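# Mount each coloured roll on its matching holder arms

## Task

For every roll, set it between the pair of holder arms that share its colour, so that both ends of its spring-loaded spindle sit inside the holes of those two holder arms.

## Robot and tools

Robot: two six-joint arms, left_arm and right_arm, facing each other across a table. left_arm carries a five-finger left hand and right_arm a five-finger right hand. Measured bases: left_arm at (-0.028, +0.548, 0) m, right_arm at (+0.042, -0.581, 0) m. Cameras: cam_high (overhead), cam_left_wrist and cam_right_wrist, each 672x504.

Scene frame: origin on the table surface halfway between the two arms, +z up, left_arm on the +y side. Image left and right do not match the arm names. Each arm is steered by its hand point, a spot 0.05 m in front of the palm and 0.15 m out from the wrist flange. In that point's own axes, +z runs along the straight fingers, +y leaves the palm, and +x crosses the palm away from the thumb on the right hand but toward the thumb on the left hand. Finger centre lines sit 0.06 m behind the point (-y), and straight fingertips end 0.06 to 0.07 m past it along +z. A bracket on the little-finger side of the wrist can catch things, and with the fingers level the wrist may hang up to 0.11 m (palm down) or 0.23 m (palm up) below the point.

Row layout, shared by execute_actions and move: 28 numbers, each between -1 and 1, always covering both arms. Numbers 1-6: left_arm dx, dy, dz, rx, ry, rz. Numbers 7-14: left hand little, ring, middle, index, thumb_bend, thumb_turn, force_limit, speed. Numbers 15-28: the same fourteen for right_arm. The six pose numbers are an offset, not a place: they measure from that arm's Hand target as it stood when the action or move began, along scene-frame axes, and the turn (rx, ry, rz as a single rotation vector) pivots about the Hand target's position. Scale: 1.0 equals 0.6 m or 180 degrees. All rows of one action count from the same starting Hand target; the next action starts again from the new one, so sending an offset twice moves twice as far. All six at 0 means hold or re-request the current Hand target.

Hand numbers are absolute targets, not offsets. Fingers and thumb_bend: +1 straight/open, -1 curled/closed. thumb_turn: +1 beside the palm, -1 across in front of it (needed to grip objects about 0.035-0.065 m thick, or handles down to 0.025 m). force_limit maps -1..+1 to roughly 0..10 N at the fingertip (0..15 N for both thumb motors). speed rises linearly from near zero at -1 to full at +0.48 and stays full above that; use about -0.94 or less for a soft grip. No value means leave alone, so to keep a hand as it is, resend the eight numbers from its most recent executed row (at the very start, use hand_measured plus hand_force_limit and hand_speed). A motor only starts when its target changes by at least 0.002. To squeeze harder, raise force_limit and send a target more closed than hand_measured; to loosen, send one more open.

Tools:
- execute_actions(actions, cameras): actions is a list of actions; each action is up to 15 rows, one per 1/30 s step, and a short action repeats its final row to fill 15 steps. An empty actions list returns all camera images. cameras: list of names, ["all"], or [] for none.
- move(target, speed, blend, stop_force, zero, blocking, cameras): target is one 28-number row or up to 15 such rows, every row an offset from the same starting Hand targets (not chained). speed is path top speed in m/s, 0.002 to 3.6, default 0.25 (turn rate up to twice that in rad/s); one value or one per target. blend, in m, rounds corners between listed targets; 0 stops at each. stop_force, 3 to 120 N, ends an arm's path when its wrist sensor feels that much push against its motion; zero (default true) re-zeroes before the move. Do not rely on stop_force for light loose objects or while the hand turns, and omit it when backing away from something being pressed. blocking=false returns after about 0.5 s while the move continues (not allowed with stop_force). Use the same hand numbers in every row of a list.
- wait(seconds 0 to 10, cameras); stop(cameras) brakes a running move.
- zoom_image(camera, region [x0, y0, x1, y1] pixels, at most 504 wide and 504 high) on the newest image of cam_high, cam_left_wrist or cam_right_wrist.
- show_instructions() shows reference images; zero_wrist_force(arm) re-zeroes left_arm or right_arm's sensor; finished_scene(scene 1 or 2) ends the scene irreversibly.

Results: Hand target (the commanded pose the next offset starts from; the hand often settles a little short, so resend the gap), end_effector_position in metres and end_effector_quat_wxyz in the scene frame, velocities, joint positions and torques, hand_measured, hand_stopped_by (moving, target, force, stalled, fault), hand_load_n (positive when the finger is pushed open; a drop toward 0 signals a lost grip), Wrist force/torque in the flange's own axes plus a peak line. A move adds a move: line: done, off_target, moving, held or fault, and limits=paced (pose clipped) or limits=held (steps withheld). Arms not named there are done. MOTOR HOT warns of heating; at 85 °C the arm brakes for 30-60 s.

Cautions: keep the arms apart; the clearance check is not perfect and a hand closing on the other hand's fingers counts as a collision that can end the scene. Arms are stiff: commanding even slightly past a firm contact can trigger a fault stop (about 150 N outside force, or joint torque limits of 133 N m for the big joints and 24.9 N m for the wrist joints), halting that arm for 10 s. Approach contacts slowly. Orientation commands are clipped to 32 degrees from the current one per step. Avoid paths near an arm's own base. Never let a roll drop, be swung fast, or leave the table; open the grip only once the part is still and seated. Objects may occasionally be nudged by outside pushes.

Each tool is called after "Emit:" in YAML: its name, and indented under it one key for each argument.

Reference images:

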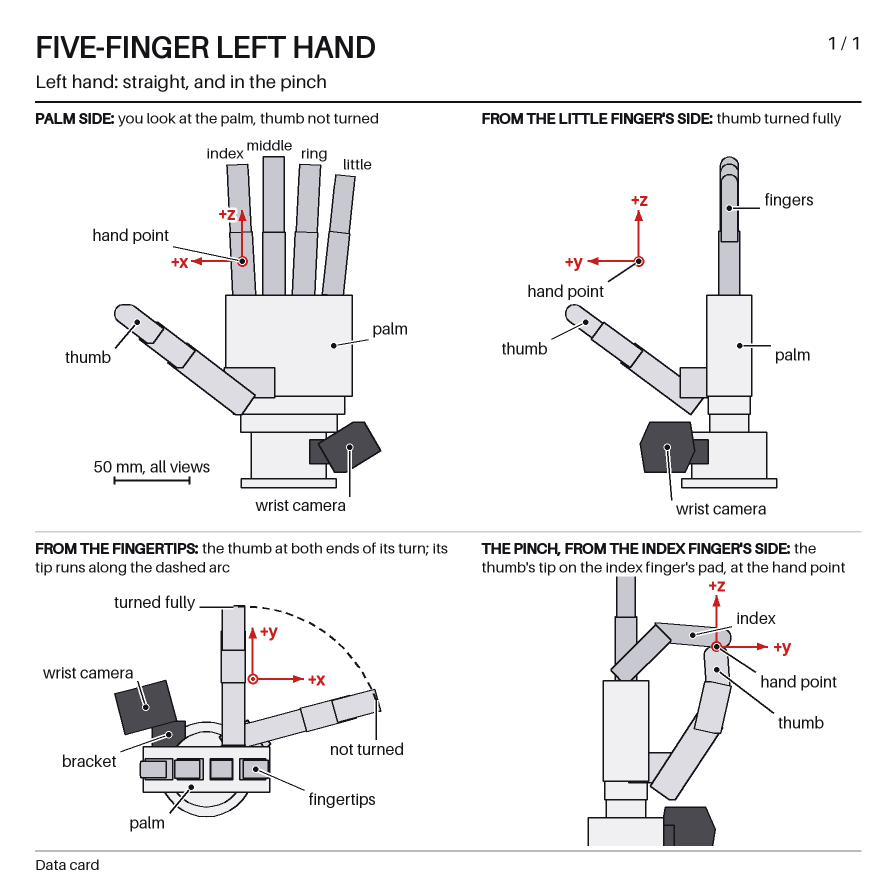

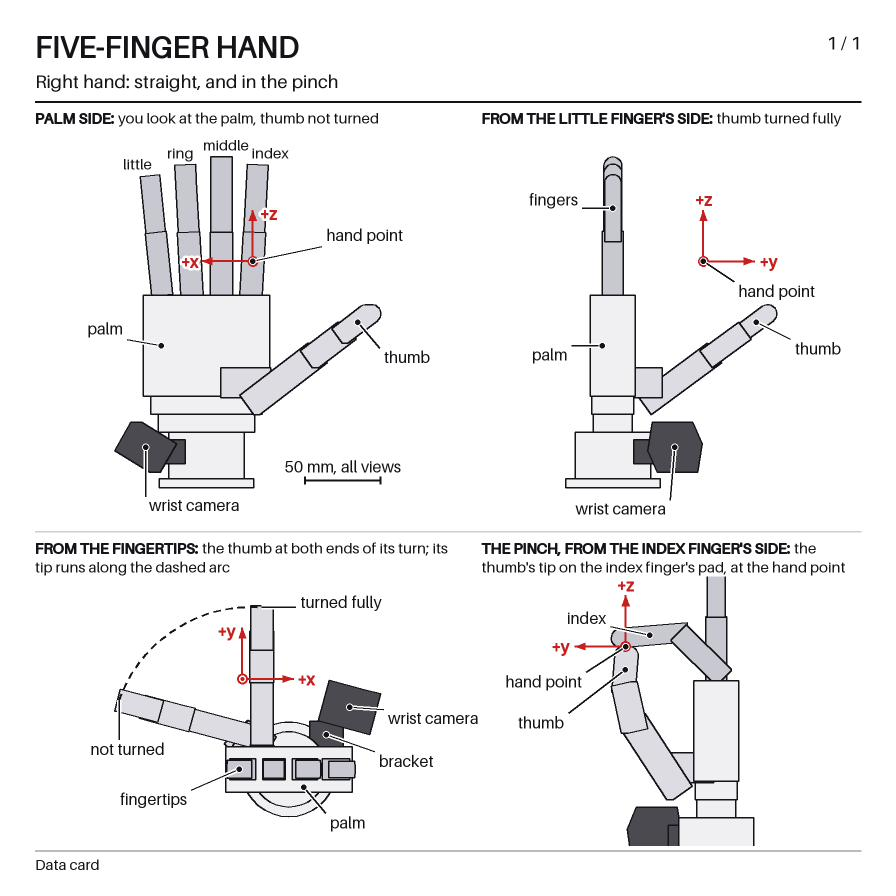

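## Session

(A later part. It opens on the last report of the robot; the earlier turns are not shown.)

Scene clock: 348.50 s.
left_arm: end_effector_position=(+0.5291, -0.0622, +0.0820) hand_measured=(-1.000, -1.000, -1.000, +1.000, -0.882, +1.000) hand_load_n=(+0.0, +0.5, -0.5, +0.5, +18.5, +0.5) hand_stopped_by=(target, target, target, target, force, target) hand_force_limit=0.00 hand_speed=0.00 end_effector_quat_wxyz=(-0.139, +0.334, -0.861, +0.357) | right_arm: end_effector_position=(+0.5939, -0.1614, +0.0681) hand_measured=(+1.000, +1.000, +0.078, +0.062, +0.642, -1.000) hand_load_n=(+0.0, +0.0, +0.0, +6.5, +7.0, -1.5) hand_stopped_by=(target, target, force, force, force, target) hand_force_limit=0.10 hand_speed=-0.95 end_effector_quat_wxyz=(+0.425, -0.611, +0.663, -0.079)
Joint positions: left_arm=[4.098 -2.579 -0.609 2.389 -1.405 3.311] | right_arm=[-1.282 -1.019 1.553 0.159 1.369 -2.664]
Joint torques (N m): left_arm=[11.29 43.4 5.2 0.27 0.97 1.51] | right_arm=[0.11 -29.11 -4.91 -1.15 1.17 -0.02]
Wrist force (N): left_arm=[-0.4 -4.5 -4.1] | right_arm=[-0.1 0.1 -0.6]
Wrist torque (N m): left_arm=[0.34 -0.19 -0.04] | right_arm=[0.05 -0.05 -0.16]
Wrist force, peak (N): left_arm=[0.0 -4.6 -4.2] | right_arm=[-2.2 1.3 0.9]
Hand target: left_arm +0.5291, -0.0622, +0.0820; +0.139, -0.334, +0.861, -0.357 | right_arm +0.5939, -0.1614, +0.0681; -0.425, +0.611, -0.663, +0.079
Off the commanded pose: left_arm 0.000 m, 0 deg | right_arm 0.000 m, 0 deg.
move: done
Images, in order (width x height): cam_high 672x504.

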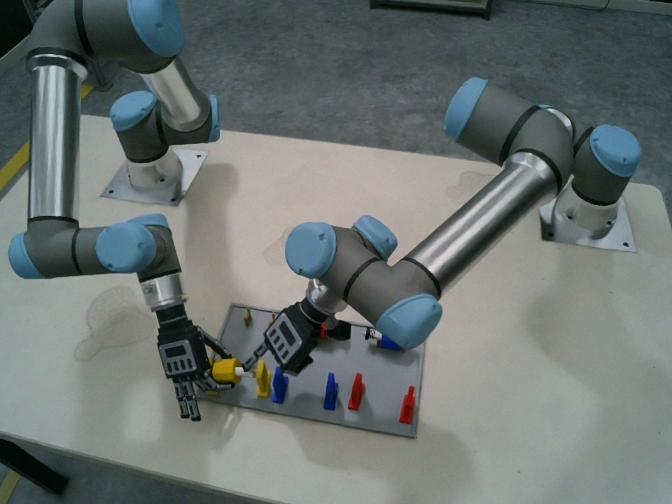

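Emit:
move:
  target: [0.0,0,-0.0067,0,0,0,-1,-1,-1,1,-1,1,0,0.0,0,0,-0.0029,0,0,0,1,1,-0.35,-0.35,-0.15,-1,0.1,-0.95]
  speed: 0.006
  stop_force: 6
  cameras: ["cam_high"]

Emit:
zoom_image:
  camera: "cam_high"
  region: [210, 330, 290, 390]

Scene clock: 350.17 s.
left_arm: end_effector_position=(+0.5291, -0.0622, +0.0780) hand_measured=(-1.000, -1.000, -1.000, +1.000, -0.882, +1.000) hand_load_n=(+0.0, +0.0, -0.5, +0.5, +18.5, +0.5) hand_stopped_by=(target, target, target, target, force, target) hand_force_limit=0.00 hand_speed=0.00 end_effector_quat_wxyz=(-0.139, +0.334, -0.861, +0.357) | right_arm: end_effector_position=(+0.5939, -0.1614, +0.0664) hand_measured=(+1.000, +1.000, +0.078, +0.062, +0.642, -1.000) hand_load_n=(+0.0, +0.0, +0.0, +6.5, +6.5, -1.5) hand_stopped_by=(target, target, force, force, force, target) hand_force_limit=0.10 hand_speed=-0.95 end_effector_quat_wxyz=(+0.425, -0.611, +0.663, -0.079)
Joint positions: left_arm=[4.098 -2.58 -0.618 2.399 -1.405 3.311] | right_arm=[-1.282 -1.017 1.555 0.155 1.369 -2.664]
Joint torques (N m): left_arm=[10.63 43.49 7 0.23 0.88 1.05] | right_arm=[0.65 -29.2 -5.17 -1.11 1.33 -0.06]
Wrist force (N): left_arm=[0.3 -3.8 -3.0] | right_arm=[-0.1 0.4 0.0]
Wrist torque (N m): left_arm=[0.25 -0.20 0.00] | right_arm=[0.07 -0.08 -0.16]
Wrist force, peak (N): left_arm=[-0.3 -4.5 -4.2] | right_arm=[-0.1 -0.5 -0.9]
Hand target: left_arm +0.5291, -0.0622, +0.0780; +0.139, -0.334, +0.861, -0.357 | right_arm +0.5939, -0.1614, +0.0664; -0.425, +0.611, -0.663, +0.079
Off the commanded pose: left_arm 0.000 m, 0 deg | right_arm 0.000 m, 0 deg.
move: done
Images, in order (width x height): cam_high 672x504.

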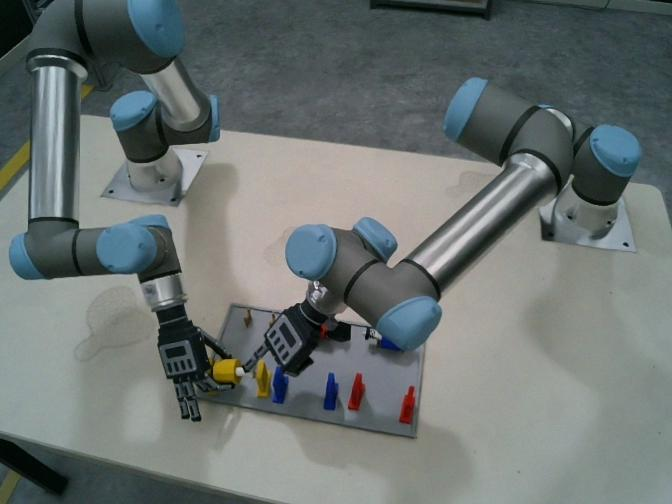

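Scaled by 6.300 from the camera's 672x504 image, which has a finer 960x720 frame.

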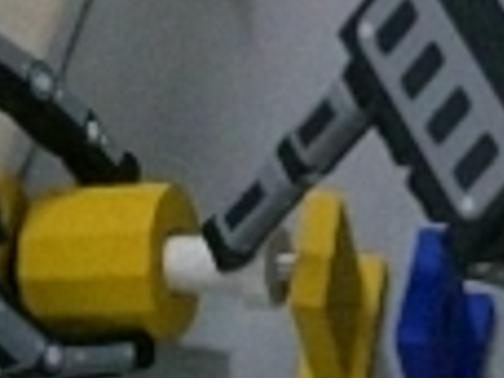

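Emit:
move:
  target: [0.0,0,-0.0067,0,0,0,-1,-1,-1,1,-1,1,0,0.0,0,0,-0.0029,0,0,0,1,1,-0.35,-0.35,-0.15,-1,0.1,-0.95]
  speed: 0.006
  stop_force: 6
  cameras: ["cam_high"]

Emit:
zoom_image:
  camera: "cam_high"
  region: [210, 330, 290, 390]

Scene clock: 351.93 s.
left_arm: end_effector_position=(+0.5291, -0.0622, +0.0740) hand_measured=(-1.000, -1.000, -1.000, +1.000, -0.882, +1.000) hand_load_n=(+0.0, +0.0, -1.0, +0.5, +18.5, +0.5) hand_stopped_by=(target, target, target, target, force, target) hand_force_limit=0.00 hand_speed=0.00 end_effector_quat_wxyz=(-0.139, +0.334, -0.861, +0.357) | right_arm: end_effector_position=(+0.5939, -0.1614, +0.0646) hand_measured=(+1.000, +1.000, +0.078, +0.062, +0.642, -1.000) hand_load_n=(+0.0, +0.0, +0.0, +6.0, +7.0, -1.0) hand_stopped_by=(target, target, force, force, force, target) hand_force_limit=0.10 hand_speed=-0.95 end_effector_quat_wxyz=(+0.425, -0.611, +0.663, -0.079)
Joint positions: left_arm=[4.098 -2.581 -0.626 2.408 -1.405 3.311] | right_arm=[-1.282 -1.015 1.557 0.151 1.369 -2.664]
Joint torques (N m): left_arm=[8.41 44.81 6.99 0.44 0.65 0.56] | right_arm=[-0.67 -27.92 -3.84 -1.31 1.36 -0.22]
Wrist force (N): left_arm=[0.8 -2.9 -2.0] | right_arm=[-0.6 -0.3 -0.8]
Wrist torque (N m): left_arm=[0.18 -0.21 0.03] | right_arm=[0.01 -0.05 -0.16]
Wrist force, peak (N): left_arm=[0.3 -4.3 -3.6] | right_arm=[-0.4 -1.0 -1.4]
Hand target: left_arm +0.5291, -0.0622, +0.0740; +0.139, -0.334, +0.861, -0.357 | right_arm +0.5939, -0.1614, +0.0646; -0.425, +0.611, -0.663, +0.079
Off the commanded pose: left_arm 0.000 m, 0 deg | right_arm 0.000 m, 0 deg.
move: done
Images, in order (width x height): cam_high 672x504.

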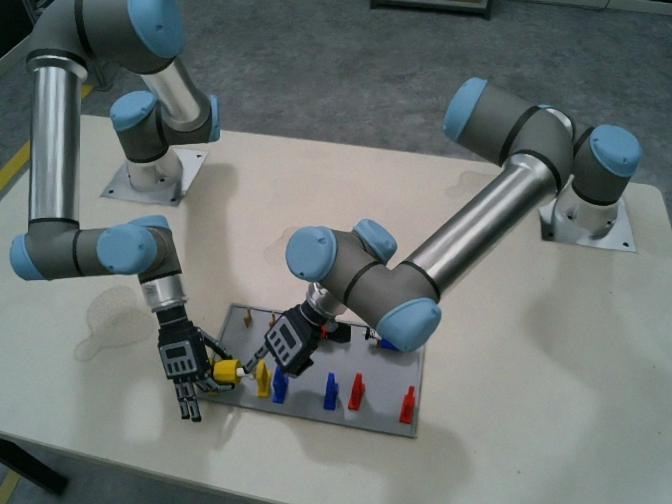

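Scaled by 6.300 from the camera's 672x504 image, which has a finer 960x720 frame.

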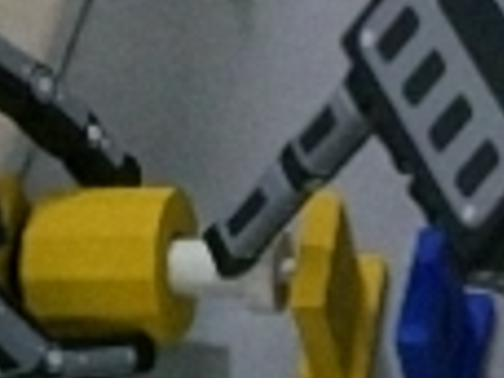

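Emit:
move:
  target: [0.0,0,-0.005,0,0,0,-1,-1,-1,1,-1,1,0,0.0,0,0,-0.0017,0,0,0,1,1,-0.35,-0.35,-0.15,-1,0.1,-0.95]
  speed: 0.006
  stop_force: 6
  cameras: ["cam_high", "cam_right_wrist"]

Emit:
zoom_image:
  camera: "cam_high"
  region: [210, 330, 290, 390]

Scene clock: 353.57 s.
left_arm: end_effector_position=(+0.5291, -0.0622, +0.0710) hand_measured=(-1.000, -1.000, -1.000, +1.000, -0.882, +1.000) hand_load_n=(+0.0, +0.0, -0.5, +0.0, +18.5, +0.5) hand_stopped_by=(target, target, target, target, force, target) hand_force_limit=0.00 hand_speed=0.00 end_effector_quat_wxyz=(-0.139, +0.334, -0.861, +0.357) | right_arm: end_effector_position=(+0.5939, -0.1614, +0.0636) hand_measured=(+1.000, +1.000, +0.078, +0.062, +0.642, -1.000) hand_load_n=(+0.0, +0.0, +0.0, +6.0, +7.0, -0.5) hand_stopped_by=(target, target, force, force, force, target) hand_force_limit=0.10 hand_speed=-0.95 end_effector_quat_wxyz=(+0.425, -0.611, +0.663, -0.079)
Joint positions: left_arm=[4.098 -2.581 -0.632 2.415 -1.405 3.311] | right_arm=[-1.282 -1.014 1.558 0.149 1.369 -2.664]
Joint torques (N m): left_arm=[7.63 43.64 6.67 0.49 0.6 0.2] | right_arm=[-0.5 -29.46 -3.19 -1.24 1.25 -0.1]
Wrist force (N): left_arm=[0.6 -2.8 -1.4] | right_arm=[-0.4 1.1 -0.3]
Wrist torque (N m): left_arm=[0.15 -0.12 0.02] | right_arm=[0.08 -0.06 -0.14]
Wrist force, peak (N): left_arm=[0.9 -3.7 -2.1] | right_arm=[-0.7 -0.5 -1.2]
Hand target: left_arm +0.5291, -0.0622, +0.0710; +0.139, -0.334, +0.861, -0.357 | right_arm +0.5939, -0.1614, +0.0636; -0.425, +0.611, -0.663, +0.079
Off the commanded pose: left_arm 0.000 m, 0 deg | right_arm 0.000 m, 0 deg.
move: done
Images, in order (width x height): cam_high 672x504, cam_right_wrist 672x504.

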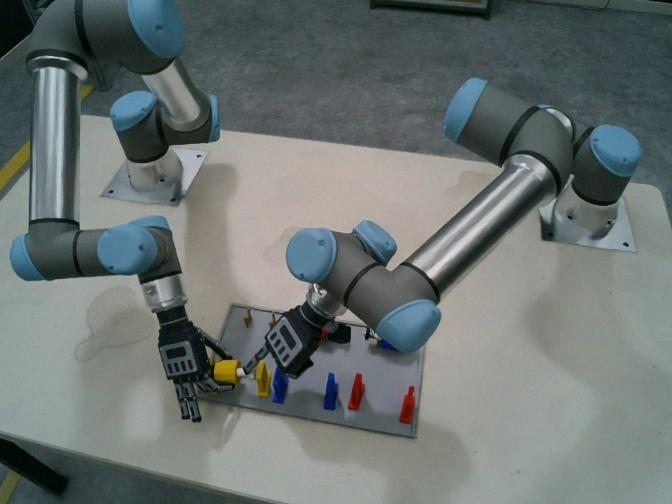

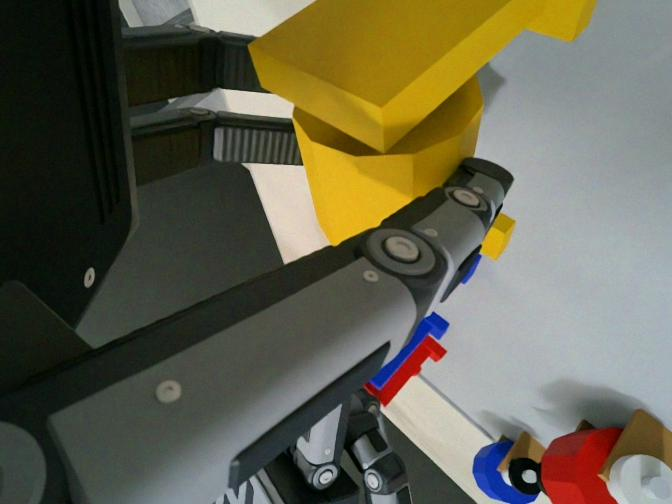

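Scaled by 6.300 from the camera's 672x504 image, which has a finer 960x720 frame.

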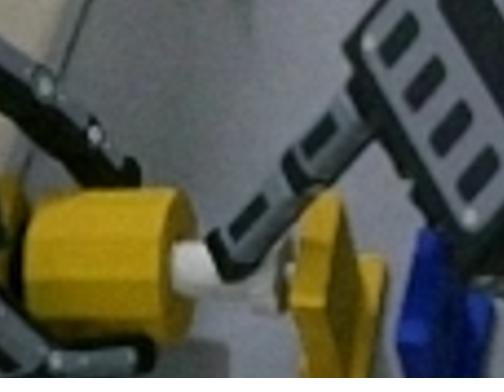

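Emit:
move:
  target: [0.0,0,-0.005,0,0,0,-1,-1,-1,1,-1,1,0,0.0,0,0,-0.0017,0,0,0,1,1,-0.35,-0.35,-0.15,-1,0.1,-0.95]
  speed: 0.006
  stop_force: 6
  cameras: ["cam_high"]

Emit:
zoom_image:
  camera: "cam_high"
  region: [210, 330, 290, 390]

Scene clock: 355.07 s.
left_arm: end_effector_position=(+0.5291, -0.0622, +0.0680) hand_measured=(-1.000, -1.000, -1.000, +1.000, -0.882, +1.000) hand_load_n=(+0.0, +0.0, -1.0, +0.5, +18.5, +0.5) hand_stopped_by=(target, target, target, target, force, target) hand_force_limit=0.00 hand_speed=0.00 end_effector_quat_wxyz=(-0.139, +0.334, -0.861, +0.357) | right_arm: end_effector_position=(+0.5939, -0.1614, +0.0626) hand_measured=(+1.000, +1.000, +0.078, +0.062, +0.642, -1.000) hand_load_n=(+0.0, +0.0, +0.0, +5.5, +6.5, -1.0) hand_stopped_by=(target, target, force, force, force, target) hand_force_limit=0.10 hand_speed=-0.95 end_effector_quat_wxyz=(+0.425, -0.611, +0.663, -0.079)
Joint positions: left_arm=[4.098 -2.582 -0.638 2.422 -1.405 3.311] | right_arm=[-1.282 -1.012 1.559 0.147 1.369 -2.664]
Joint torques (N m): left_arm=[6.45 43.59 6.42 0.14 0.45 -0.51] | right_arm=[1.08 -29.37 -4.78 -1.13 1.44 -0.55]
Wrist force (N): left_arm=[0.5 -3.9 -1.8] | right_arm=[-0.3 1.1 -0.4]
Wrist torque (N m): left_arm=[0.23 -0.15 0.01] | right_arm=[0.09 -0.05 -0.15]
Wrist force, peak (N): left_arm=[0.6 -4.6 -2.5] | right_arm=[-0.3 1.3 -0.6]
Hand target: left_arm +0.5291, -0.0622, +0.0680; +0.139, -0.334, +0.861, -0.357 | right_arm +0.5939, -0.1614, +0.0626; -0.425, +0.611, -0.663, +0.079
Off the commanded pose: left_arm 0.000 m, 0 deg | right_arm 0.000 m, 0 deg.
move: done
Images, in order (width x height): cam_high 672x504.

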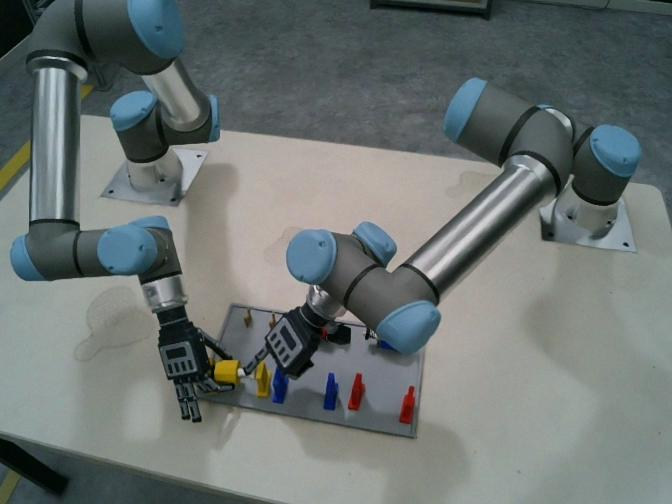

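Scaled by 6.300 from the camera's 672x504 image, which has a finer 960x720 frame.

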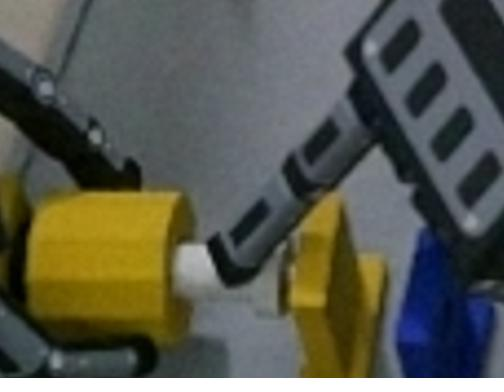

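Emit:
move:
  target: [0.0,0,-0.0042,0,0,0,-1,-1,-1,1,-1,1,0,0.0,0,0,-0.001,0,0,0,1,1,-0.35,-0.35,-0.15,-1,0.1,-0.95]
  speed: 0.006
  stop_force: 6
  cameras: ["cam_high"]

Emit:
zoom_image:
  camera: "cam_high"
  region: [210, 330, 290, 390]

Scene clock: 356.53 s.
left_arm: end_effector_position=(+0.5291, -0.0622, +0.0655) hand_measured=(-1.000, -1.000, -1.000, +1.000, -0.882, +1.000) hand_load_n=(+0.5, +0.0, -1.0, +0.0, +18.5, +0.5) hand_stopped_by=(target, target, target, target, force, target) hand_force_limit=0.00 hand_speed=0.00 end_effector_quat_wxyz=(-0.139, +0.334, -0.861, +0.357) | right_arm: end_effector_position=(+0.5939, -0.1614, +0.0620) hand_measured=(+1.000, +1.000, +0.078, +0.062, +0.642, -1.000) hand_load_n=(+0.0, +0.0, +0.0, +6.0, +6.0, -1.5) hand_stopped_by=(target, target, force, force, force, target) hand_force_limit=0.10 hand_speed=-0.95 end_effector_quat_wxyz=(+0.425, -0.611, +0.663, -0.079)
Joint positions: left_arm=[4.098 -2.583 -0.643 2.428 -1.405 3.311] | right_arm=[-1.282 -1.012 1.559 0.145 1.369 -2.664]
Joint torques (N m): left_arm=[5.75 44.84 8.38 0.87 0.43 -0.84] | right_arm=[0.12 -28.98 -3.54 -1.18 1.36 -0.43]
Wrist force (N): left_arm=[0.7 -0.4 0.0] | right_arm=[0.0 0.4 0.7]
Wrist torque (N m): left_arm=[-0.01 -0.16 0.01] | right_arm=[0.00 -0.10 -0.16]
Wrist force, peak (N): left_arm=[0.7 -4.4 -2.1] | right_arm=[-0.4 1.1 -0.5]
Hand target: left_arm +0.5291, -0.0622, +0.0655; +0.139, -0.334, +0.861, -0.357 | right_arm +0.5939, -0.1614, +0.0620; -0.425, +0.611, -0.663, +0.079
Off the commanded pose: left_arm 0.000 m, 0 deg | right_arm 0.000 m, 0 deg.
move: done
Images, in order (width x height): cam_high 672x504.

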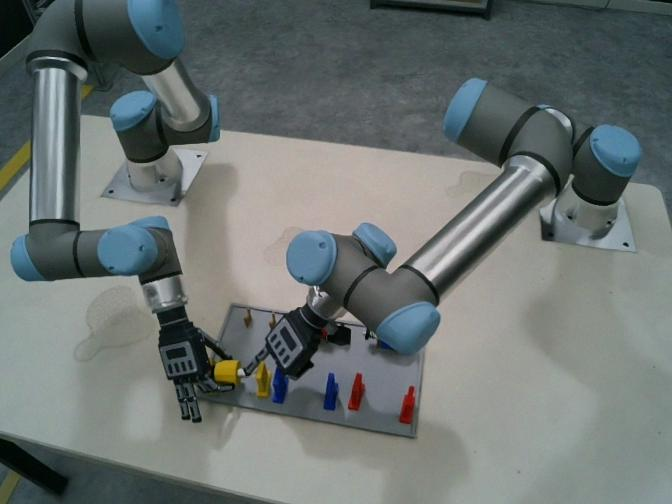

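Scaled by 6.300 from the camera's 672x504 image, which has a finer 960x720 frame.

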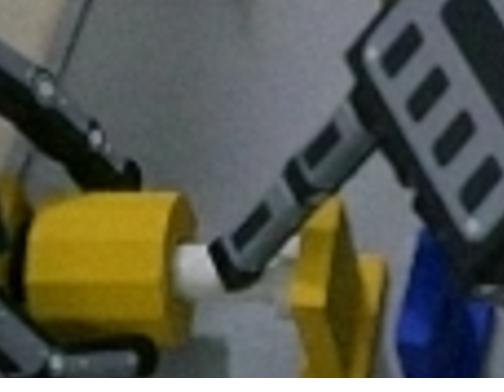

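Emit:
move:
  target:
    - [0.0,0.002,0.05,0,0,0,-1,-1,-1,1,-0.8,1,0,0.0,0,0,0,0,0,0,1,1,-0.35,-0.35,-0.15,-1,0.1,-0.95]
    - [-0.03,0.1,0.12,0,0,0,-1,-1,-1,1,-0.8,1,0,0.0,0,0,0,0,0,0,1,1,-0.35,-0.35,-0.15,-1,0.1,-0.95]
  speed: 0.08
  cameras: ["cam_high", "cam_right_wrist"]

Emit:
zoom_image:
  camera: "cam_high"
  region: [210, 340, 280, 400]

Scene clock: 359.10 s.
left_arm: end_effector_position=(+0.5111, -0.0022, +0.1374) hand_measured=(-1.000, -1.000, -1.000, +1.000, -0.800, +1.000) hand_load_n=(+0.0, +0.0, +0.0, +0.0, +0.0, +0.0) hand_stopped_by=(target, target, target, target, target, target) hand_force_limit=0.00 hand_speed=0.00 end_effector_quat_wxyz=(-0.139, +0.334, -0.861, +0.357) | right_arm: end_effector_position=(+0.5939, -0.1614, +0.0620) hand_measured=(+1.000, +1.000, +0.078, +0.062, +0.642, -1.000) hand_load_n=(+0.0, +0.0, +0.0, +6.5, +6.0, -1.0) hand_stopped_by=(target, target, force, force, force, target) hand_force_limit=0.10 hand_speed=-0.95 end_effector_quat_wxyz=(+0.425, -0.611, +0.663, -0.079)
Joint positions: left_arm=[4.162 -2.372 -0.852 2.417 -1.361 3.357] | right_arm=[-1.282 -1.012 1.559 0.145 1.369 -2.664]
Joint torques (N m): left_arm=[13.65 61.66 8.61 1.02 1.4 2.55] | right_arm=[-0.81 -30.47 -3.29 -1.07 1.67 -0.3]
Wrist force (N): left_arm=[0.2 -0.5 0.1] | right_arm=[0.2 0.4 0.6]
Wrist torque (N m): left_arm=[-0.05 -0.08 -0.18] | right_arm=[0.01 -0.14 -0.14]
Wrist force, peak (N): left_arm=[0.9 -0.5 0.5] | right_arm=[-0.1 1.0 0.7]
Hand target: left_arm +0.5111, -0.0022, +0.1375; +0.139, -0.334, +0.861, -0.357 | right_arm +0.5939, -0.1614, +0.0620; -0.425, +0.611, -0.663, +0.079
Off the commanded pose: left_arm 0.000 m, 0 deg | right_arm 0.000 m, 0 deg.
move: done
Images, in order (width x height): cam_high 672x504, cam_right_wrist 672x504.

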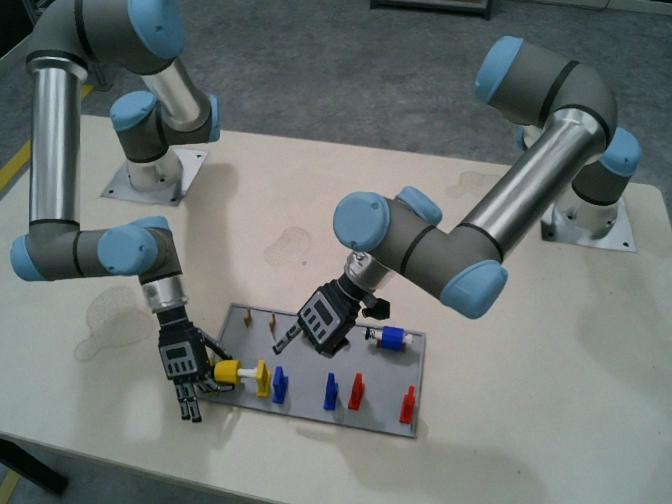

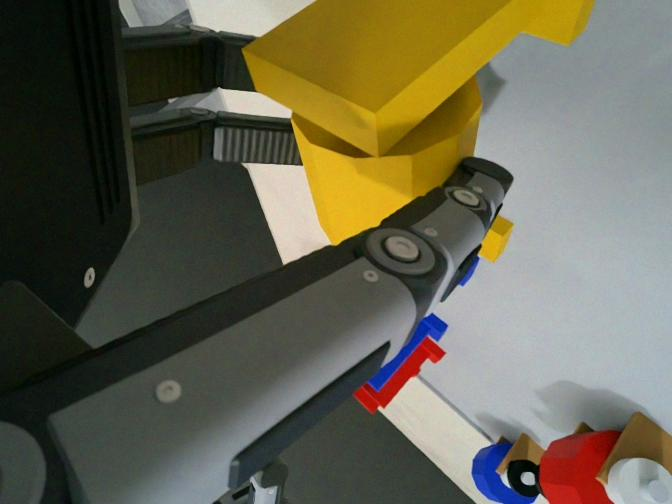

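Scaled by 7.200 from the camera's 672x504 image, which has a finer 960x720 frame.

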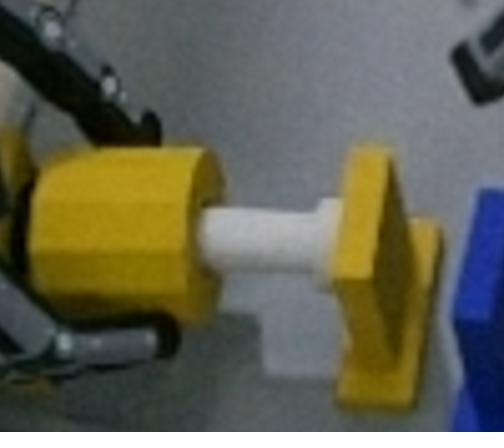

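Emit:
move:
  target: [0,0,0,0,0,0,-1,-1,-1,1,-0.8,1,0,0.0,0,0,0,0,0,0,1,1,0.3,0.3,0.8,-1,0.1,-0.9]
  speed: 0.02
  cameras: ["cam_high", "cam_right_wrist"]

Emit:
zoom_image:
  camera: "cam_high"
  region: [200, 340, 280, 400]

Scene clock: 363.23 s.
left_arm: end_effector_position=(+0.5111, -0.0022, +0.1375) hand_measured=(-1.000, -1.000, -1.000, +1.000, -0.800, +1.000) hand_load_n=(+0.0, +0.0, +0.5, +0.0, -0.5, +0.0) hand_stopped_by=(target, target, target, target, target, target) hand_force_limit=0.00 hand_speed=0.00 end_effector_quat_wxyz=(-0.139, +0.334, -0.861, +0.357) | right_arm: end_effector_position=(+0.5939, -0.1614, +0.0620) hand_measured=(+1.000, +1.000, +0.300, +0.300, +0.800, -1.000) hand_load_n=(+0.0, -0.5, +0.0, +0.0, +0.0, +0.0) hand_stopped_by=(target, target, target, target, target, target) hand_force_limit=0.10 hand_speed=-0.90 end_effector_quat_wxyz=(+0.425, -0.611, +0.663, -0.079)
Joint positions: left_arm=[4.162 -2.372 -0.852 2.417 -1.361 3.357] | right_arm=[-1.282 -1.012 1.559 0.145 1.369 -2.664]
Joint torques (N m): left_arm=[13.5 62.42 8.14 0.93 1.49 2.39] | right_arm=[0.96 -28.95 -2.68 -0.94 1.57 -0.35]
Wrist force (N): left_arm=[0.4 -0.4 0.2] | right_arm=[-0.3 0.4 0.4]
Wrist torque (N m): left_arm=[-0.04 -0.12 -0.17] | right_arm=[0.04 -0.09 -0.15]
Wrist force, peak (N): left_arm=[0.2 -0.8 0.2] | right_arm=[-0.6 0.8 0.7]
Hand target: left_arm +0.5111, -0.0022, +0.1375; +0.139, -0.334, +0.861, -0.357 | right_arm +0.5939, -0.1614, +0.0620; -0.425, +0.611, -0.663, +0.079
Off the commanded pose: left_arm 0.000 m, 0 deg | right_arm 0.000 m, 0 deg.
move: done
Images, in order (width x height): cam_high 672x504, cam_right_wrist 672x504.

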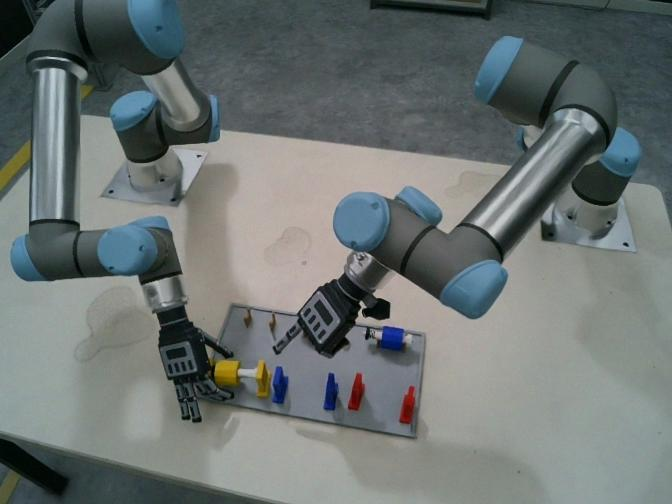

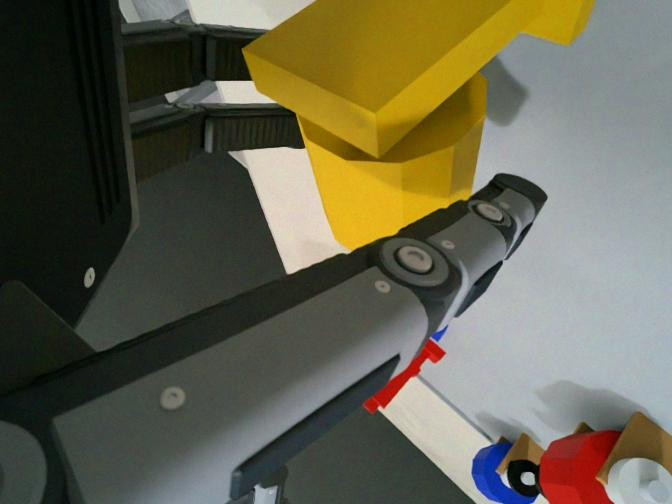

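Scaled by 6.300 from the camera's 672x504 image, which has a finer 960x720 frame.

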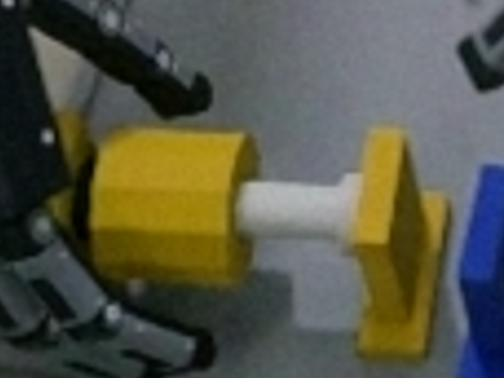

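Emit:
move:
  target:
    - [0,0,0,0,0,0,-1,-1,-1,1,-0.8,1,0,0.0,0,0,0,0,0,0,1,1,0.9,0.9,1.0,-1,0.1,-0.5]
    - [0,0,0,0,0,0,-1,-1,-1,1,-0.8,1,0,0.0,-0.0882,-0.0555,0.0832,0,0,0,1,1,0.9,0.9,1.0,-1,0.1,-0.5]
  speed: 0.04
  cameras: ["cam_high", "cam_right_wrist"]

Emit:
zoom_image:
  camera: "cam_high"
  region: [200, 340, 280, 400]

Scene clock: 366.80 s.
left_arm: end_effector_position=(+0.5111, -0.0022, +0.1375) hand_measured=(-1.000, -1.000, -1.000, +1.000, -0.800, +1.000) hand_load_n=(+0.0, +0.0, +0.0, +0.0, +0.0, -0.5) hand_stopped_by=(target, target, target, target, target, target) hand_force_limit=0.00 hand_speed=0.00 end_effector_quat_wxyz=(-0.139, +0.334, -0.861, +0.357) | right_arm: end_effector_position=(+0.5410, -0.1946, +0.1119) hand_measured=(+1.000, +1.000, +0.900, +0.900, +1.000, -1.000) hand_load_n=(+0.0, +0.0, -0.5, +0.0, +0.0, +0.0) hand_stopped_by=(target, target, target, target, target, target) hand_force_limit=0.10 hand_speed=-0.50 end_effector_quat_wxyz=(+0.425, -0.611, +0.663, -0.079)
Joint positions: left_arm=[4.162 -2.372 -0.852 2.417 -1.361 3.357] | right_arm=[-1.319 -1.202 1.711 0.19 1.341 -2.688]
Joint torques (N m): left_arm=[12.99 61 8.24 0.8 1.4 2.06] | right_arm=[-7.22 -39.77 -3.53 1.7 -2.59 -1.41]
Wrist force (N): left_arm=[0.1 -0.6 0.3] | right_arm=[-0.5 0.3 0.6]
Wrist torque (N m): left_arm=[-0.07 -0.07 -0.17] | right_arm=[0.00 -0.05 -0.13]
Wrist force, peak (N): left_arm=[0.4 -0.8 0.2] | right_arm=[-0.1 0.8 0.6]
Hand target: left_arm +0.5111, -0.0022, +0.1375; +0.139, -0.334, +0.861, -0.357 | right_arm +0.5410, -0.1947, +0.1119; -0.425, +0.611, -0.663, +0.079
Off the commanded pose: left_arm 0.000 m, 0 deg | right_arm 0.000 m, 0 deg.
move: done
Images, in order (width x height): cam_high 672x504, cam_right_wrist 672x504.

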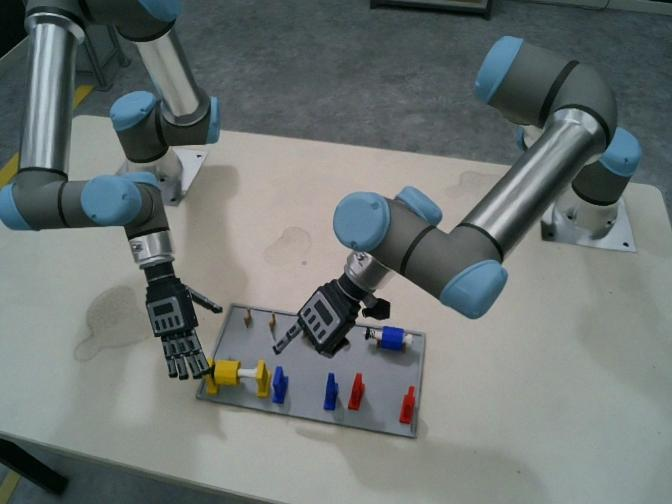

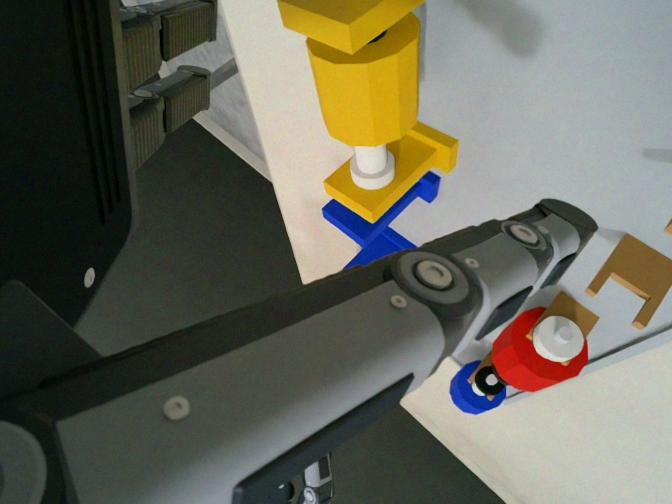

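Scaled by 6.300 from the camera's 672x504 image, which has a finer 960x720 frame.

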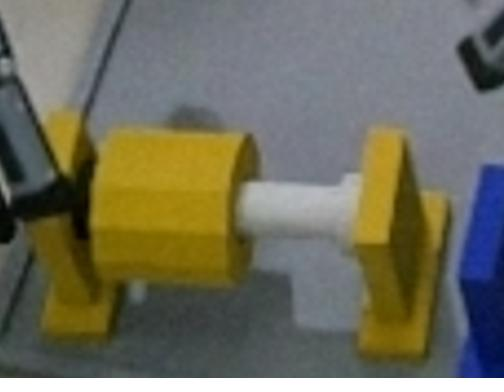

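Emit:
move:
  target:
    - [-0.05,0.2,0.15,0,0,0,-1,-1,-1,1,-0.8,1,0,0.0,0,0,0.1,-0.07,-0.004,-0.02,1,1,0.9,0.9,1.0,-1,0.1,-0.5]
    - [-0.1,0.47,0.19,0,0,0,-1,-1,-1,1,-0.8,1,0,0.0,-0.1,-0.02,0.2,-0.1556,-0.0095,-0.0388,1,1,0.9,0.9,1.0,-1,0.1,-0.5]
  speed: 0.2
  blend: 0.03
  cameras: ["cam_high", "cam_right_wrist"]

Scene clock: 369.77 s.
left_arm: end_effector_position=(+0.4511, +0.2797, +0.2515) hand_measured=(-1.000, -1.000, -1.000, +1.000, -0.800, +1.000) hand_load_n=(+0.0, +0.0, +0.0, +0.0, +0.0, -0.5) hand_stopped_by=(target, target, target, target, target, target) hand_force_limit=0.00 hand_speed=0.00 end_effector_quat_wxyz=(-0.139, +0.334, -0.861, +0.357) | right_arm: end_effector_position=(+0.4810, -0.2067, +0.2319) hand_measured=(+1.000, +1.000, +0.900, +0.900, +1.000, -1.000) hand_load_n=(+0.0, +0.0, +0.0, +0.0, +0.0, +0.0) hand_stopped_by=(target, target, target, target, target, target) hand_force_limit=0.10 hand_speed=-0.50 end_effector_quat_wxyz=(+0.269, -0.653, +0.654, -0.272)
Joint positions: left_arm=[4.654 -1.829 -1.429 2.299 -1.043 3.764] | right_arm=[-1.03 -1.266 1.399 0.735 1.954 -2.731]
Joint torques (N m): left_arm=[13.25 40.69 7.78 -3.19 1.7 2.38] | right_arm=[9.61 -22.21 -34.42 2.22 2.61 1.3]
Wrist force (N): left_arm=[0.4 -0.3 -0.1] | right_arm=[-0.2 0.7 0.3]
Wrist torque (N m): left_arm=[0.04 -0.18 -0.20] | right_arm=[0.11 0.03 -0.19]
Wrist force, peak (N): left_arm=[0.9 -0.8 0.9] | right_arm=[-0.1 0.9 0.8]
Hand target: left_arm +0.4511, +0.2798, +0.2515; +0.139, -0.334, +0.861, -0.357 | right_arm +0.4810, -0.2067, +0.2319; -0.269, +0.653, -0.654, +0.272
Off the commanded pose: left_arm 0.000 m, 0 deg | right_arm 0.000 m, 0 deg.
move: done
Images, in order (width x height): cam_high 672x504, cam_right_wrist 672x504.

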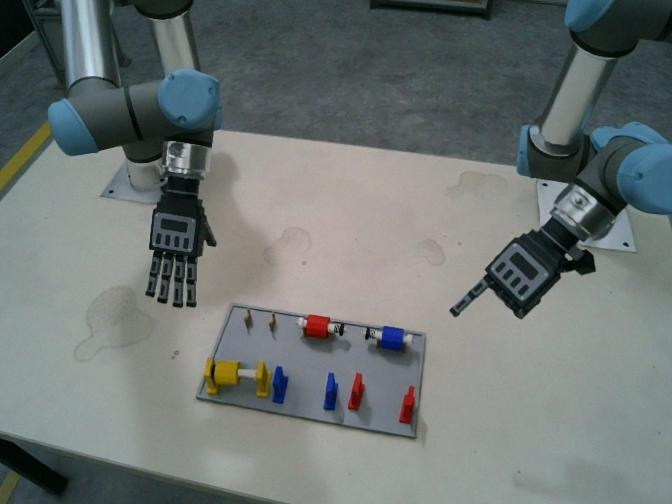

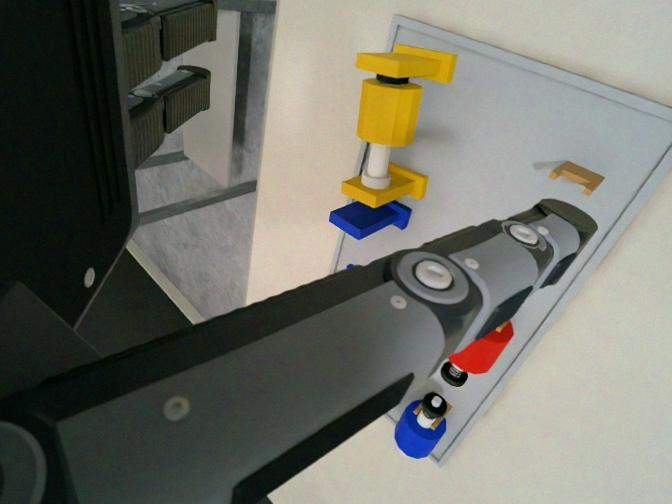

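Emit:
zoom_image:
  camera: "cam_right_wrist"
  region: [320, 30, 470, 240]

Emit:
zoom_image:
  camera: "cam_high"
  region: [190, 290, 440, 440]

Scaled by 2.400 from the camera's 672x504 image, which has a finer 960x720 frame.

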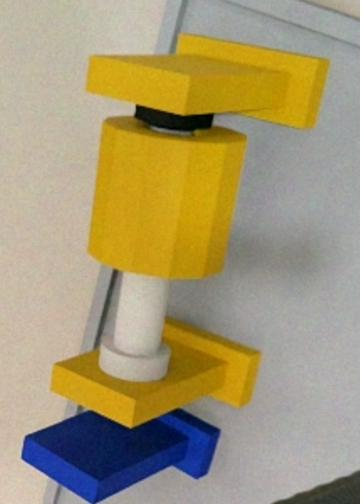

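Scaled by 2.016 from the camera's 672x504 image, which has a finer 960x720 frame.

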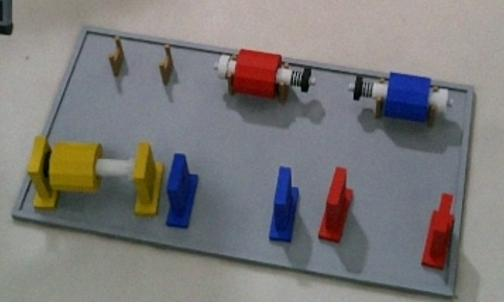

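Emit:
move:
  target: [-0.08,0.15,0.08,0,0,0,-1,-1,-1,1,-0.8,1,0,0.0,-0.153,0.515,-0.053,0,0,0,1,1,0.9,0.9,1.0,-1,0.1,-0.5]
  speed: 0.25
  cameras: ["cam_high", "cam_right_wrist"]

Scene clock: 373.13 s.
left_arm: end_effector_position=(+0.4031, +0.3698, +0.2995) hand_measured=(-1.000, -1.000, -1.000, +1.000, -0.800, +1.000) hand_load_n=(+0.0, +0.0, +0.0, +0.0, +0.0, +0.0) hand_stopped_by=(target, target, target, target, target, target) hand_force_limit=0.00 hand_speed=0.00 end_effector_quat_wxyz=(-0.139, +0.334, -0.861, +0.357) | right_arm: end_effector_position=(+0.3888, +0.1014, +0.1997) hand_measured=(+1.000, +1.000, +0.900, +0.900, +1.000, -1.000) hand_load_n=(+0.0, +0.0, +0.0, +0.0, -0.5, +0.0) hand_stopped_by=(target, target, target, target, target, target) hand_force_limit=0.10 hand_speed=-0.50 end_effector_quat_wxyz=(+0.274, -0.653, +0.653, -0.270)
Joint positions: left_arm=[4.903 -1.665 -1.531 2.095 -0.914 4.02] | right_arm=[-0.522 -0.408 0.065 1.449 2.235 -2.245]
Joint torques (N m): left_arm=[12.99 33.61 7.62 -3.51 1.91 2.37] | right_arm=[11.77 -46.06 -34.19 2.93 3.29 1.59]
Wrist force (N): left_arm=[0.7 -0.5 0.2] | right_arm=[-0.1 1.0 -0.1]
Wrist torque (N m): left_arm=[-0.06 -0.20 -0.15] | right_arm=[0.13 0.02 -0.20]
Wrist force, peak (N): left_arm=[0.9 -0.7 -0.2] | right_arm=[-1.3 1.3 -0.1]
Hand target: left_arm +0.4031, +0.3698, +0.2995; +0.139, -0.334, +0.861, -0.357 | right_arm +0.3892, +0.1023, +0.2001; -0.269, +0.653, -0.654, +0.272
Off the commanded pose: left_arm 0.000 m, 0 deg | right_arm 0.001 m, 1 deg.
move: done
Images, in order (width x height): cam_high 672x504, cam_right_wrist 672x504.

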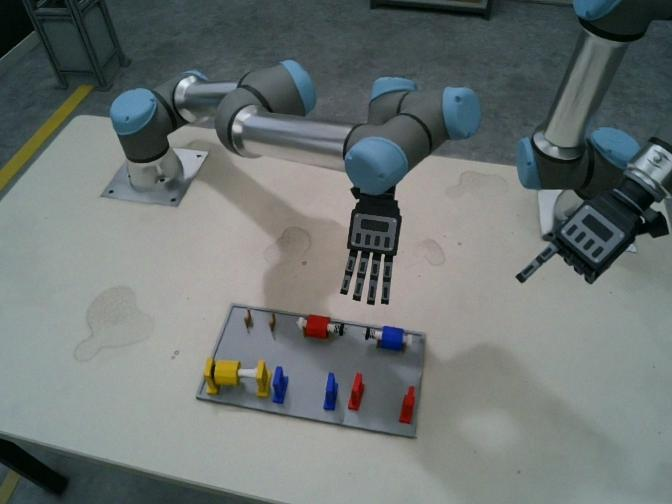

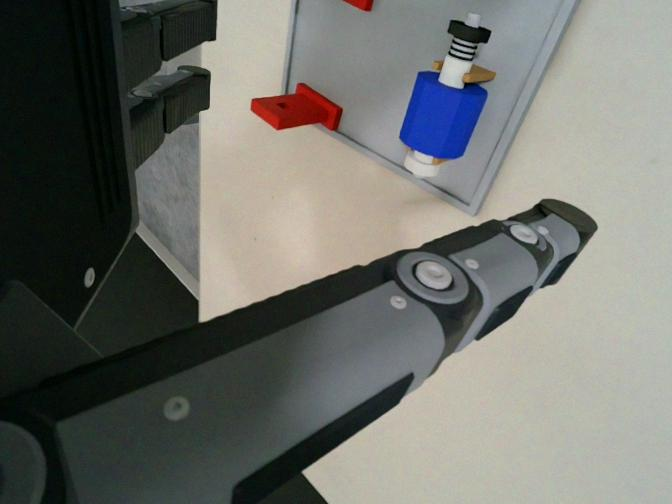

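Emit:
zoom_image:
  camera: "cam_right_wrist"
  region: [370, 0, 520, 200]

Emit:
zoom_image:
  camera: "cam_high"
  region: [340, 310, 440, 440]

Scaled by 2.520 from the camera's 672x504 image, which has a finer 960x720 frame.

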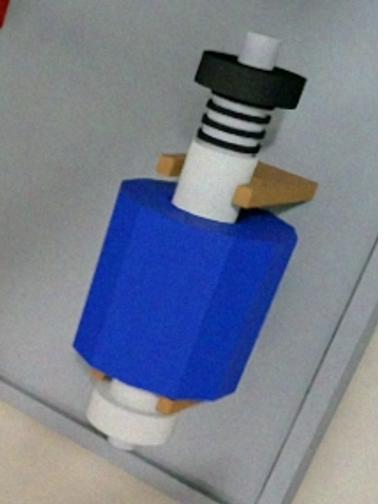

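Scaled by 3.877 from the camera's 672x504 image, which has a finer 960x720 frame.

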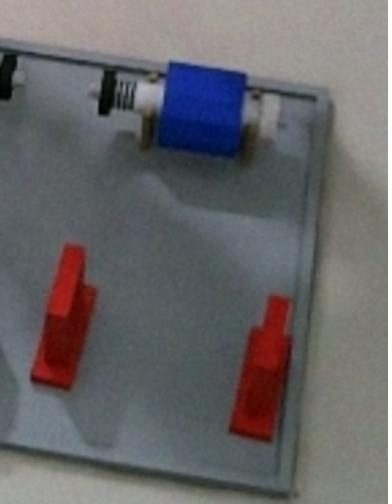

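Emit:
move:
  target: [0,0,0,0,0,0,-1,-1,-1,1,-0.8,1,0,0.0,0.002,0.0255,-0.1735,0,0,0.0189,1,1,0.9,0.9,0.8,-1,0.1,-0.5]
  speed: 0.1
  cameras: ["cam_high", "cam_right_wrist"]

Scene clock: 378.33 s.
left_arm: end_effector_position=(+0.4031, +0.3698, +0.2995) hand_measured=(-1.000, -1.000, -1.000, +1.000, -0.800, +1.000) hand_load_n=(+0.0, +0.0, +0.0, +0.0, +0.0, +0.0) hand_stopped_by=(target, target, target, target, target, target) hand_force_limit=0.00 hand_speed=0.00 end_effector_quat_wxyz=(-0.139, +0.334, -0.861, +0.357) | right_arm: end_effector_position=(+0.3903, +0.1177, +0.0960) hand_measured=(+1.000, +1.000, +0.900, +0.900, +0.800, -1.000) hand_load_n=(+0.0, +0.0, +0.0, +0.0, +0.0, +0.5) hand_stopped_by=(target, target, target, target, target, target) hand_force_limit=0.10 hand_speed=-0.50 end_effector_quat_wxyz=(+0.277, -0.672, +0.634, -0.264)
Joint positions: left_arm=[4.903 -1.665 -1.531 2.095 -0.914 4.02] | right_arm=[-0.52 -0.474 0.458 1.097 2.211 -2.304]
Joint torques (N m): left_arm=[13.03 33.81 7.83 -3.46 2.05 2.53] | right_arm=[-2.74 -58.88 -6.87 -0.03 -1.35 -1.6]
Wrist force (N): left_arm=[0.6 -0.4 0.0] | right_arm=[-0.2 0.9 0.2]
Wrist torque (N m): left_arm=[-0.03 -0.20 -0.16] | right_arm=[0.08 0.03 -0.06]
Wrist force, peak (N): left_arm=[0.8 -0.6 -0.1] | right_arm=[-0.5 1.1 0.6]
Hand target: left_arm +0.4031, +0.3698, +0.2995; +0.139, -0.334, +0.861, -0.357 | right_arm +0.3904, +0.1176, +0.0960; -0.277, +0.672, -0.634, +0.264
Off the commanded pose: left_arm 0.000 m, 0 deg | right_arm 0.000 m, 0 deg.
move: done
Images, in order (width x height): cam_high 672x504, cam_right_wrist 672x504.

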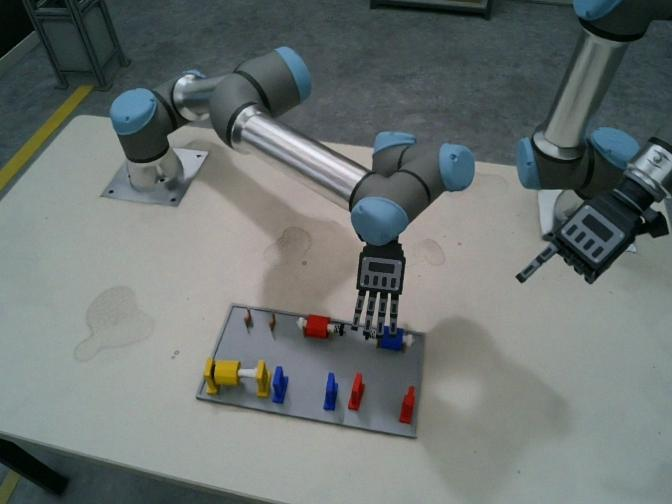

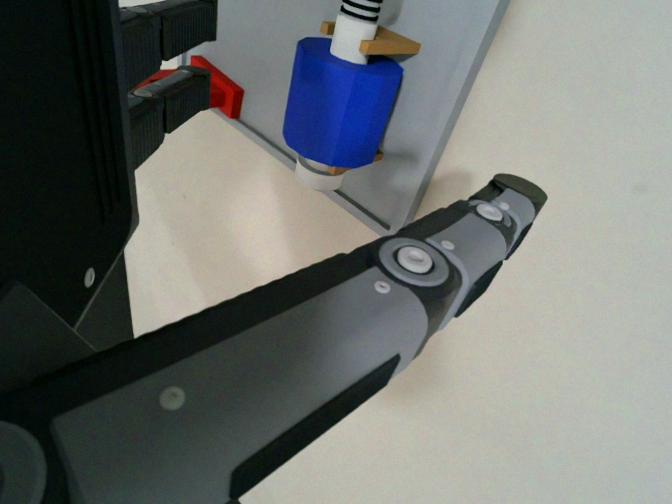

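Emit:
zoom_image:
  camera: "cam_right_wrist"
  region: [260, 0, 440, 220]

Scaled by 2.291 from the camera's 672x504 image, which has a finer 960x720 frame.

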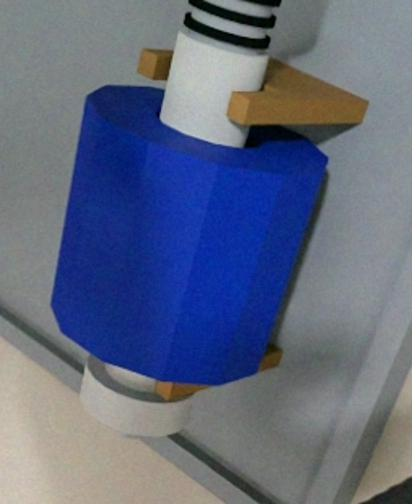

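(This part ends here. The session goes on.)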